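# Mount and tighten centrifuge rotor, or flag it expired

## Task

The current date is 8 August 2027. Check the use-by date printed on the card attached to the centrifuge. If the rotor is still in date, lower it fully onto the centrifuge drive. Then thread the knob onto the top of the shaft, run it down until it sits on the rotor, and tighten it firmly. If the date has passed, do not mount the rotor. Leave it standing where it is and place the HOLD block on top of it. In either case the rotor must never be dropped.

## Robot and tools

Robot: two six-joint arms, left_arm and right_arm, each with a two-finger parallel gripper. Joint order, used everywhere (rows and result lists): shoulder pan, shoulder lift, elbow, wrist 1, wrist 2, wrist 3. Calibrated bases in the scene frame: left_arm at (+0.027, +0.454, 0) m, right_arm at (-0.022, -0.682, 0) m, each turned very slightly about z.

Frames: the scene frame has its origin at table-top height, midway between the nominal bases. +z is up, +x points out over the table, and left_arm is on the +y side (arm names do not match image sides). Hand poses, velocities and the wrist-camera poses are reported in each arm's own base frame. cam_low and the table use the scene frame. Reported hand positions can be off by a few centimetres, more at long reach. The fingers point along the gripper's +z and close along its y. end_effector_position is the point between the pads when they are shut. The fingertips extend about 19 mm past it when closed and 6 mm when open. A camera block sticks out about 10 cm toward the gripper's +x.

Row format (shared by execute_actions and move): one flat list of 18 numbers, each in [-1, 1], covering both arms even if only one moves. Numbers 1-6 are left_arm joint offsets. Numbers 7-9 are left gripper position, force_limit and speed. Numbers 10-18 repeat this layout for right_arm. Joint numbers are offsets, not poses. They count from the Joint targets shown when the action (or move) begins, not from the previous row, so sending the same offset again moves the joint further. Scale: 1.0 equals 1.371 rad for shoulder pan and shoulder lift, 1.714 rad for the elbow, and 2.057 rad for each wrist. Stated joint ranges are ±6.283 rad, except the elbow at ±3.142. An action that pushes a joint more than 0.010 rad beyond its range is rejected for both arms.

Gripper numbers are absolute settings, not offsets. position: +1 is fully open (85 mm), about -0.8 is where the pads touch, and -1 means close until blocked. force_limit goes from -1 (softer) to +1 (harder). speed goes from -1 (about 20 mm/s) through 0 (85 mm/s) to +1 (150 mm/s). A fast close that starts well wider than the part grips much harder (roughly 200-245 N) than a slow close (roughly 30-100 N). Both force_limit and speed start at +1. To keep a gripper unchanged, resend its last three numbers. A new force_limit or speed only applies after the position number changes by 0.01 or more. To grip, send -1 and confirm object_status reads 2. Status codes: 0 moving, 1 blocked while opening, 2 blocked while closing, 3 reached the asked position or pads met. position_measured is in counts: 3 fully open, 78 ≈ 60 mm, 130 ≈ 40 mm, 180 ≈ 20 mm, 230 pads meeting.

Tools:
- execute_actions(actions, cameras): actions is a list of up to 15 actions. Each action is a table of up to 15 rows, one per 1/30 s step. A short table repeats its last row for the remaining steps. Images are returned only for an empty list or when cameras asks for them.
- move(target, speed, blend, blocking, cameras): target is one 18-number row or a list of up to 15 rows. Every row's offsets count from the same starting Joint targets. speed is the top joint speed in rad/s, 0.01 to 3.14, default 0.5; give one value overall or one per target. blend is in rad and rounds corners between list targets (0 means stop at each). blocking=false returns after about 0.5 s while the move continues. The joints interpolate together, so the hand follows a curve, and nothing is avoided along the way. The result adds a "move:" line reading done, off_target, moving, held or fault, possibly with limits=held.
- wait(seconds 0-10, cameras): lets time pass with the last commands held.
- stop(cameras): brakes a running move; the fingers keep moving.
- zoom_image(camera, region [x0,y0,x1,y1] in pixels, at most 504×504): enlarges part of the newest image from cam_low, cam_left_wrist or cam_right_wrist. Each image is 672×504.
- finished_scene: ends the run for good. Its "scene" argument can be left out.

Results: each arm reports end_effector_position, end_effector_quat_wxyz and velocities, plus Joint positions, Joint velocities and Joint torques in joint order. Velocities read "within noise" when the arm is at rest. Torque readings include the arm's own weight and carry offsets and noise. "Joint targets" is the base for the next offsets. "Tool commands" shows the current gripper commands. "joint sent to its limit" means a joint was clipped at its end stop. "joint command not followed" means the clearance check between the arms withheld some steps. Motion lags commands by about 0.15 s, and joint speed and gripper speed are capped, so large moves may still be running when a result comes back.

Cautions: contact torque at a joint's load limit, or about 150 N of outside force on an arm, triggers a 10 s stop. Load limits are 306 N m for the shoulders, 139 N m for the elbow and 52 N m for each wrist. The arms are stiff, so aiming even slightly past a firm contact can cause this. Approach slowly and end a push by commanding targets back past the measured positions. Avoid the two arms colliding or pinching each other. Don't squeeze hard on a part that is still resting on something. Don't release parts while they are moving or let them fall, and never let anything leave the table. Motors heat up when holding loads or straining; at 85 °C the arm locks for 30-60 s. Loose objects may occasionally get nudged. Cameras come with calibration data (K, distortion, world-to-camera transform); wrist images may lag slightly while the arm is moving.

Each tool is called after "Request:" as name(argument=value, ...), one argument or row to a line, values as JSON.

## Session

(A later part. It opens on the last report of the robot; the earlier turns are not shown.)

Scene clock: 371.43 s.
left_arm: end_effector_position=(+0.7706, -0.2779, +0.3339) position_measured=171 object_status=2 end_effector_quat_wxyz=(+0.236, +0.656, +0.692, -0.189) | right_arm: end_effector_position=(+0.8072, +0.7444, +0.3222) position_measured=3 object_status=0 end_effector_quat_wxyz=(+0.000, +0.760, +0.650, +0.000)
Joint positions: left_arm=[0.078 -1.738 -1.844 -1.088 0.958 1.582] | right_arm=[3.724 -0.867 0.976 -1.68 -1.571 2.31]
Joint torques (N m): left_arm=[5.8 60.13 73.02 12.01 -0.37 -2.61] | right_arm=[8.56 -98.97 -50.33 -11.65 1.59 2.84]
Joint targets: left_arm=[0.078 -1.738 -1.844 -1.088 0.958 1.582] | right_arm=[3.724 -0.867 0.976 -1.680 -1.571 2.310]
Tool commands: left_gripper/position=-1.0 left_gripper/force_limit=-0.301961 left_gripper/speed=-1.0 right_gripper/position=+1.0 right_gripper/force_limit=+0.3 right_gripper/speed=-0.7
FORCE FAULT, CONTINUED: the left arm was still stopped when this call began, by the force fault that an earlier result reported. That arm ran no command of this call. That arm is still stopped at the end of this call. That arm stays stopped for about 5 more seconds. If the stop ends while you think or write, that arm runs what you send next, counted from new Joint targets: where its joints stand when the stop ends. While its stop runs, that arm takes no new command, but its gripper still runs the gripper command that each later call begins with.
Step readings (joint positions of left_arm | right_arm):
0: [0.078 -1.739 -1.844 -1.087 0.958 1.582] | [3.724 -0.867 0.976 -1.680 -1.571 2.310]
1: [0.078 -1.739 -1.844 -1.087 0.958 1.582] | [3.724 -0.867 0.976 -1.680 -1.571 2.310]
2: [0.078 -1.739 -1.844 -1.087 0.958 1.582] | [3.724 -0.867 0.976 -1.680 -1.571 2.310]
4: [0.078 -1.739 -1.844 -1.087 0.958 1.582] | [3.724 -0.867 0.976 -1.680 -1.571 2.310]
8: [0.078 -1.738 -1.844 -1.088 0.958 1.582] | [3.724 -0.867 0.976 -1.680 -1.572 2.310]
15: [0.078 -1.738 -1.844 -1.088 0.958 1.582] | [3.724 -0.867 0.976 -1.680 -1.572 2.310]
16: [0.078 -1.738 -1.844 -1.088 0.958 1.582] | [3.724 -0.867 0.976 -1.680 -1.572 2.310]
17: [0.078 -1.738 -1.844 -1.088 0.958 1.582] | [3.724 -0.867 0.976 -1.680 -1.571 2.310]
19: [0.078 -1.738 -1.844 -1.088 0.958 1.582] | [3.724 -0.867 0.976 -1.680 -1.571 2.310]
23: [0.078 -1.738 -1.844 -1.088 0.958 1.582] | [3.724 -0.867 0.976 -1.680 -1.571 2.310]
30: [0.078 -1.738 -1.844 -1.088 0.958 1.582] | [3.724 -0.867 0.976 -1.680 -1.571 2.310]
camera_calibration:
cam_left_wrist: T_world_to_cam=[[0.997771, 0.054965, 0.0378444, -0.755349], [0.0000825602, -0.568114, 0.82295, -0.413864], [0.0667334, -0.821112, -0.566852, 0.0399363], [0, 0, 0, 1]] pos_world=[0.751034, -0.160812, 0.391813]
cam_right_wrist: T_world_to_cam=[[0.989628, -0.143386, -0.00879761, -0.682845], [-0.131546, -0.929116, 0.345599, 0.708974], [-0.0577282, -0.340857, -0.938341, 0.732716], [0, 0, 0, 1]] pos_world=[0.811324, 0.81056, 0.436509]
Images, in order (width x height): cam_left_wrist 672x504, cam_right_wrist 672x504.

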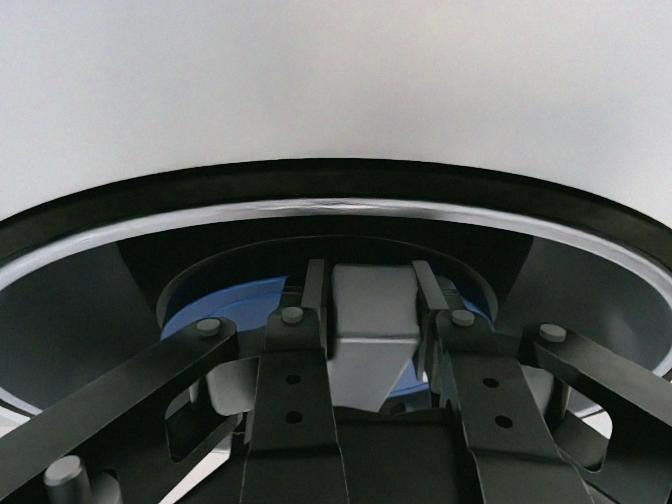

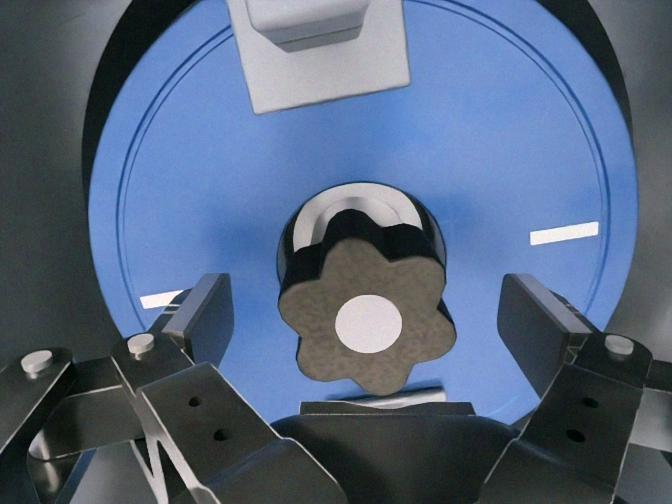

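Request:
move(
  target=[
    [0,0,0,0,0,0,-1,-0.3,-1,0,-0.0044,-0.035,0.0321,0,0,1,0.3,-0.7],
    [0,0,0,0,0,0,-1,-0.3,-1,0,0.0051,-0.1575,0.1279,0,0,1,0.3,-0.7],
  ],
  speed=0.3,
  blend=[0.02, 0],
  cameras=["cam_right_wrist"],
)

Scene clock: 374.83 s.
left_arm: end_effector_position=(+0.7706, -0.2779, +0.3339) position_measured=171 object_status=2 end_effector_quat_wxyz=(+0.236, +0.656, +0.692, -0.189) | right_arm: end_effector_position=(+0.8071, +0.7443, +0.4690) position_measured=3 object_status=3 end_effector_quat_wxyz=(+0.000, +0.760, +0.650, +0.000)
Joint positions: left_arm=[0.078 -1.738 -1.844 -1.088 0.958 1.582] | right_arm=[3.724 -0.86 0.706 -1.417 -1.571 2.31]
Joint torques (N m): left_arm=[5.21 61.03 72.16 12.13 -0.64 -2.59] | right_arm=[8.56 -77.58 -50.04 -1.26 1.54 1.54]
Joint targets: left_arm=[0.078 -1.738 -1.844 -1.088 0.958 1.582] | right_arm=[3.724 -0.860 0.706 -1.417 -1.571 2.310]
Tool commands: left_gripper/position=-1.0 left_gripper/force_limit=-0.301961 left_gripper/speed=-1.0 right_gripper/position=+1.0 right_gripper/force_limit=+0.3 right_gripper/speed=-0.7
FORCE FAULT, CONTINUED: the left arm was still stopped when this call began, by the force fault that an earlier result reported. Since the last result the stop counts as 3 of the actions that you can send in this scene. That arm ran no command of this call. That arm is still stopped at the end of this call. That arm stays stopped for about 1 more second. If the stop ends while you think or write, that arm runs what you send next, counted from new Joint targets: where its joints stand when the stop ends. While its stop runs, that arm takes no new command, but its gripper still runs the gripper command that each later call begins with.
move: done (right_arm), not run (left_arm; its earlier fault stop)
camera_calibration:
cam_right_wrist: T_world_to_cam=[[0.989623, -0.143416, -0.0088764, -0.681395], [-0.131542, -0.92908, 0.345698, 0.658043], [-0.0578256, -0.340943, -0.938304, 0.870551], [0, 0, 0, 1]] pos_world=[0.811224, 0.81046, 0.583309]
Images, in order (width x height): cam_right_wrist 672x504.

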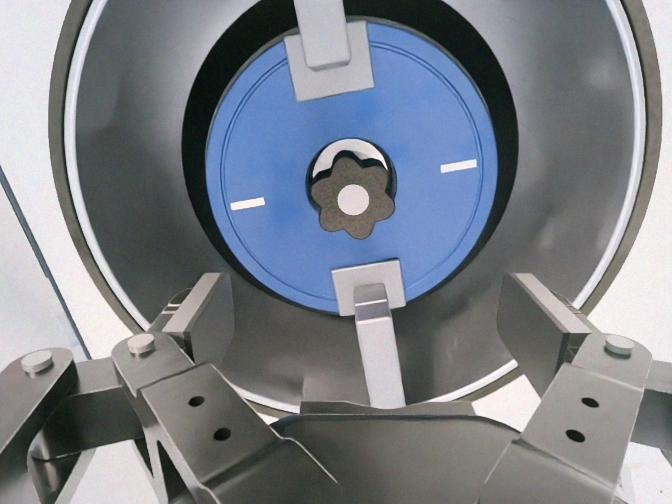

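Request:
zoom_image(
  camera="cam_right_wrist",
  region=[290, 120, 420, 250],
)

Scaled by 3.877.

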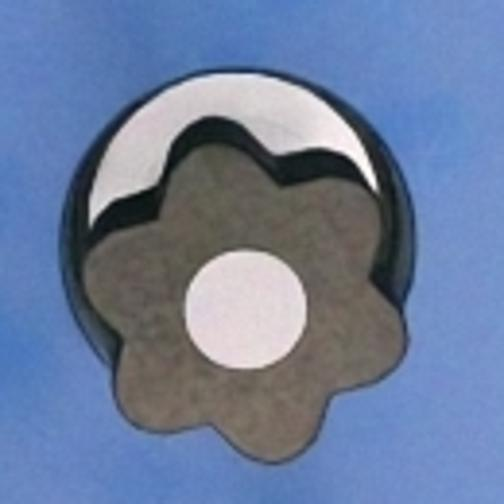

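Request:
wait(
  seconds=1.5,
  cameras=[],
)

Scene clock: 376.83 s.
left_arm: end_effector_position=(+0.7706, -0.2779, +0.3339) position_measured=171 object_status=2 end_effector_quat_wxyz=(+0.236, +0.656, +0.692, -0.189) | right_arm: end_effector_position=(+0.8071, +0.7443, +0.4691) position_measured=3 object_status=3 end_effector_quat_wxyz=(+0.000, +0.760, +0.650, +0.000)
Joint positions: left_arm=[0.078 -1.738 -1.844 -1.088 0.958 1.582] | right_arm=[3.724 -0.86 0.706 -1.417 -1.571 2.31]
Joint torques (N m): left_arm=[7.05 58.28 71.75 12.34 -0.13 -2.79] | right_arm=[6.02 -79.54 -50.15 -1.35 1.22 0.58]
Joint targets: left_arm=[0.078 -1.738 -1.844 -1.088 0.958 1.582] | right_arm=[3.724 -0.860 0.706 -1.417 -1.571 2.310]
Tool commands: left_gripper/position=-1.0 left_gripper/force_limit=-0.301961 left_gripper/speed=-1.0 right_gripper/position=+1.0 right_gripper/force_limit=+0.3 right_gripper/speed=-0.7
FORCE FAULT, CONTINUED: the left arm's stop, for the force fault that an earlier result reported, is over. The rest of the stop counts as 3 of the actions that you can send in this scene. That arm's target is now where it stood when the stop ended, not its last command. That arm accepts commands again.
wait: 1.50 s; at rest from the start
No camera images: "cameras" was empty.

Request:
execute_actions(
  actions=[
    [[0,0,0,0,0,0,1,-0.3,-0.7,0,0,0,0,0,0,1,0.3,-0.7]],
    [[0,0,0,0,0,0,1,-0.3,-0.7,0,0,0,0,0,0,1,0.3,-0.7]],
    [[0,0,0,0,0,0,1,-0.3,-0.7,0,0,0,0,0,0,1,0.3,-0.7]],
  ],
  cameras=["cam_left_wrist", "cam_right_wrist"],
)

Scene clock: 379.37 s.
left_arm: end_effector_position=(+0.7706, -0.2779, +0.3339) position_measured=3 object_status=3 end_effector_quat_wxyz=(+0.236, +0.656, +0.692, -0.189) | right_arm: end_effector_position=(+0.8071, +0.7443, +0.4691) position_measured=3 object_status=3 end_effector_quat_wxyz=(+0.000, +0.760, +0.650, +0.000)
Joint positions: left_arm=[0.078 -1.738 -1.844 -1.088 0.958 1.582] | right_arm=[3.724 -0.86 0.706 -1.417 -1.571 2.31]
Joint torques (N m): left_arm=[4.7 95.37 86.6 1.62 -0.43 4.59] | right_arm=[4.52 -82.11 -49.9 -1.48 1.07 -0.56]
Joint targets: left_arm=[0.078 -1.738 -1.844 -1.088 0.958 1.582] | right_arm=[3.724 -0.860 0.706 -1.417 -1.571 2.310]
Step readings (joint positions of left_arm | right_arm):
0: [0.078 -1.738 -1.844 -1.088 0.958 1.582] | [3.724 -0.860 0.706 -1.417 -1.571 2.310]
1: [0.078 -1.738 -1.844 -1.088 0.958 1.582] | [3.724 -0.860 0.706 -1.417 -1.571 2.310]
2: [0.078 -1.738 -1.844 -1.088 0.958 1.582] | [3.724 -0.860 0.706 -1.417 -1.571 2.310]
4: [0.078 -1.739 -1.844 -1.087 0.958 1.582] | [3.724 -0.860 0.706 -1.417 -1.571 2.310]
8: [0.078 -1.739 -1.844 -1.087 0.958 1.582] | [3.724 -0.860 0.706 -1.417 -1.571 2.310]
15: [0.078 -1.739 -1.844 -1.088 0.958 1.582] | [3.724 -0.860 0.706 -1.417 -1.571 2.310]
16: [0.078 -1.739 -1.844 -1.088 0.958 1.582] | [3.724 -0.860 0.706 -1.417 -1.571 2.310]
17: [0.078 -1.738 -1.844 -1.088 0.958 1.582] | [3.724 -0.860 0.706 -1.417 -1.571 2.310]
19: [0.078 -1.738 -1.844 -1.088 0.958 1.582] | [3.724 -0.860 0.706 -1.417 -1.571 2.310]
23: [0.078 -1.738 -1.844 -1.088 0.958 1.582] | [3.724 -0.860 0.706 -1.417 -1.571 2.310]
30: [0.078 -1.738 -1.844 -1.088 0.958 1.582] | [3.724 -0.860 0.706 -1.417 -1.571 2.310]
31: [0.078 -1.738 -1.844 -1.088 0.958 1.582] | [3.724 -0.860 0.706 -1.417 -1.571 2.310]
32: [0.078 -1.738 -1.844 -1.088 0.958 1.582] | [3.724 -0.860 0.706 -1.417 -1.571 2.310]
34: [0.078 -1.738 -1.844 -1.088 0.958 1.582] | [3.724 -0.860 0.706 -1.417 -1.571 2.310]
38: [0.078 -1.738 -1.844 -1.088 0.958 1.582] | [3.724 -0.860 0.706 -1.417 -1.571 2.310]
45: [0.078 -1.738 -1.844 -1.088 0.958 1.582] | [3.724 -0.860 0.706 -1.417 -1.571 2.310]
camera_calibration:
cam_left_wrist: T_world_to_cam=[[0.997771, 0.054965, 0.0378444, -0.755349], [0.0000825602, -0.568114, 0.82295, -0.413864], [0.0667334, -0.821112, -0.566852, 0.0399363], [0, 0, 0, 1]] pos_world=[0.751034, -0.160812, 0.391813]
cam_right_wrist: T_world_to_cam=[[0.989623, -0.143416, -0.0088764, -0.681394], [-0.131542, -0.92908, 0.345698, 0.658008], [-0.0578256, -0.340943, -0.938304, 0.870645], [0, 0, 0, 1]] pos_world=[0.811224, 0.81046, 0.583409]
Images, in order (width x height): cam_left_wrist 672x504, cam_right_wrist 672x504.

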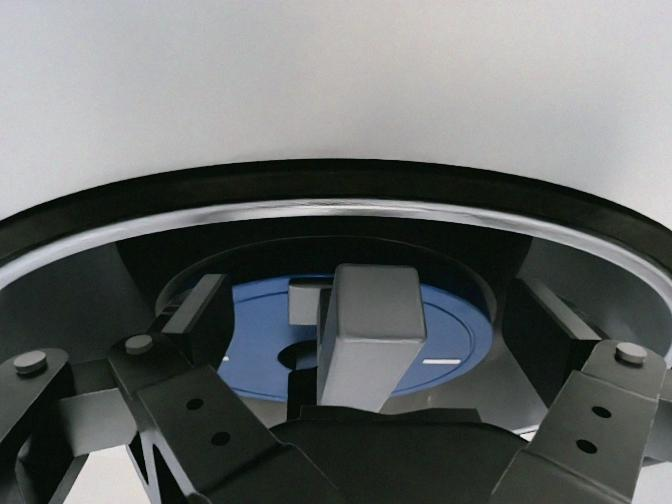

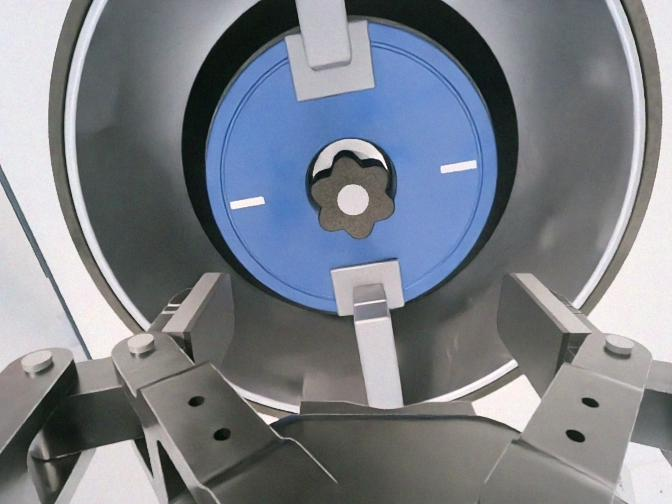

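Request:
move(
  target=[
    [0,0.01094,0.01809,-0.02188,0,0,1,-0.3,-0.7,0,0,0,0,0,0,1,0.3,-0.7],
    [0.0007,0.0328,0.0531,-0.0656,0,0,1,-0.3,-0.7,0,0,0,0,0,0,1,0.3,-0.7],
  ],
  speed=0.2,
  blend=[0.01, 0],
  cameras=["cam_left_wrist", "cam_low", "cam_right_wrist"],
)

Scene clock: 380.77 s.
left_arm: end_effector_position=(+0.7720, -0.2771, +0.4101) position_measured=3 object_status=3 end_effector_quat_wxyz=(+0.237, +0.655, +0.692, -0.188) | right_arm: end_effector_position=(+0.8071, +0.7443, +0.4691) position_measured=3 object_status=3 end_effector_quat_wxyz=(+0.000, +0.760, +0.650, +0.000)
Joint positions: left_arm=[0.079 -1.694 -1.753 -1.223 0.958 1.582] | right_arm=[3.724 -0.86 0.706 -1.417 -1.571 2.31]
Joint torques (N m): left_arm=[17.2 93.03 91.34 0.94 -0.44 4.39] | right_arm=[4.2 -84.16 -50.2 -1.41 0.97 -1.33]
Joint targets: left_arm=[0.079 -1.693 -1.753 -1.223 0.958 1.582] | right_arm=[3.724 -0.860 0.706 -1.417 -1.571 2.310]
move: done
camera_calibration:
cam_left_wrist: T_world_to_cam=[[0.997676, 0.0559467, 0.0388849, -0.759736], [-0.00021139, -0.568178, 0.822905, -0.475969], [0.0681324, -0.821001, -0.566846, 0.0827267], [0, 0, 0, 1]] pos_world=[0.752234, -0.160012, 0.468113]
cam_right_wrist: T_world_to_cam=[[0.989623, -0.143416, -0.0088764, -0.681394], [-0.131542, -0.92908, 0.345698, 0.658008], [-0.0578256, -0.340943, -0.938304, 0.870645], [0, 0, 0, 1]] pos_world=[0.811224, 0.81046, 0.583409]

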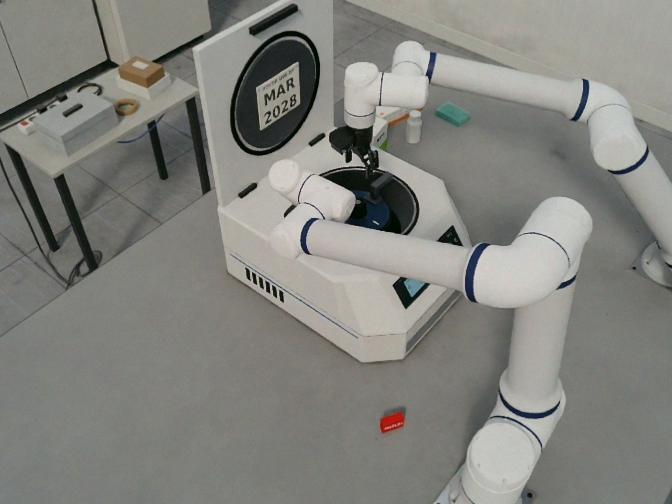

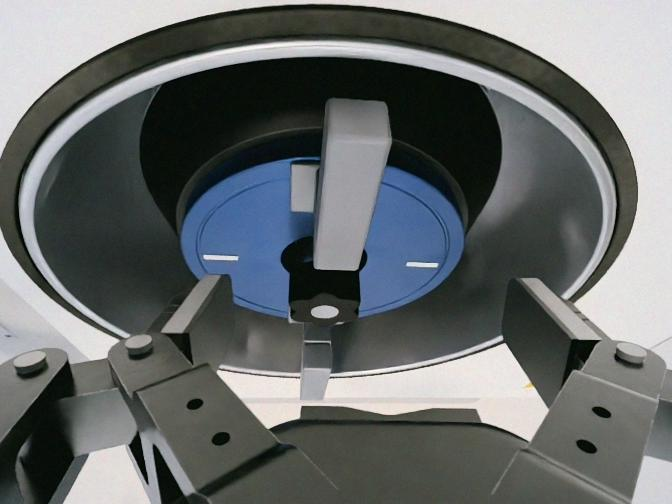

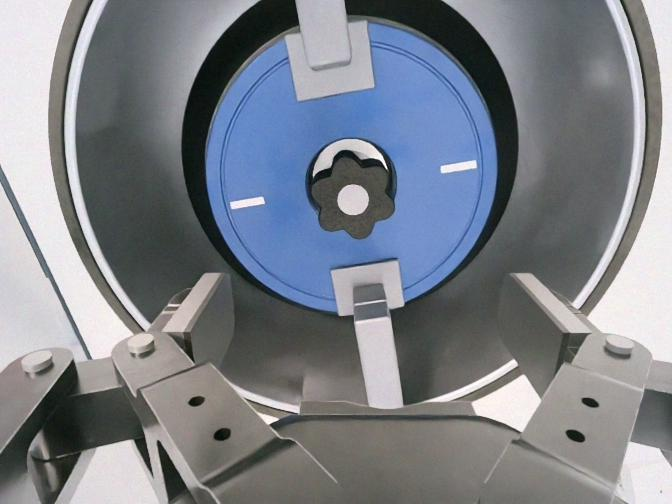

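Request:
finished_scene(
)

The scene is finished: the task was done.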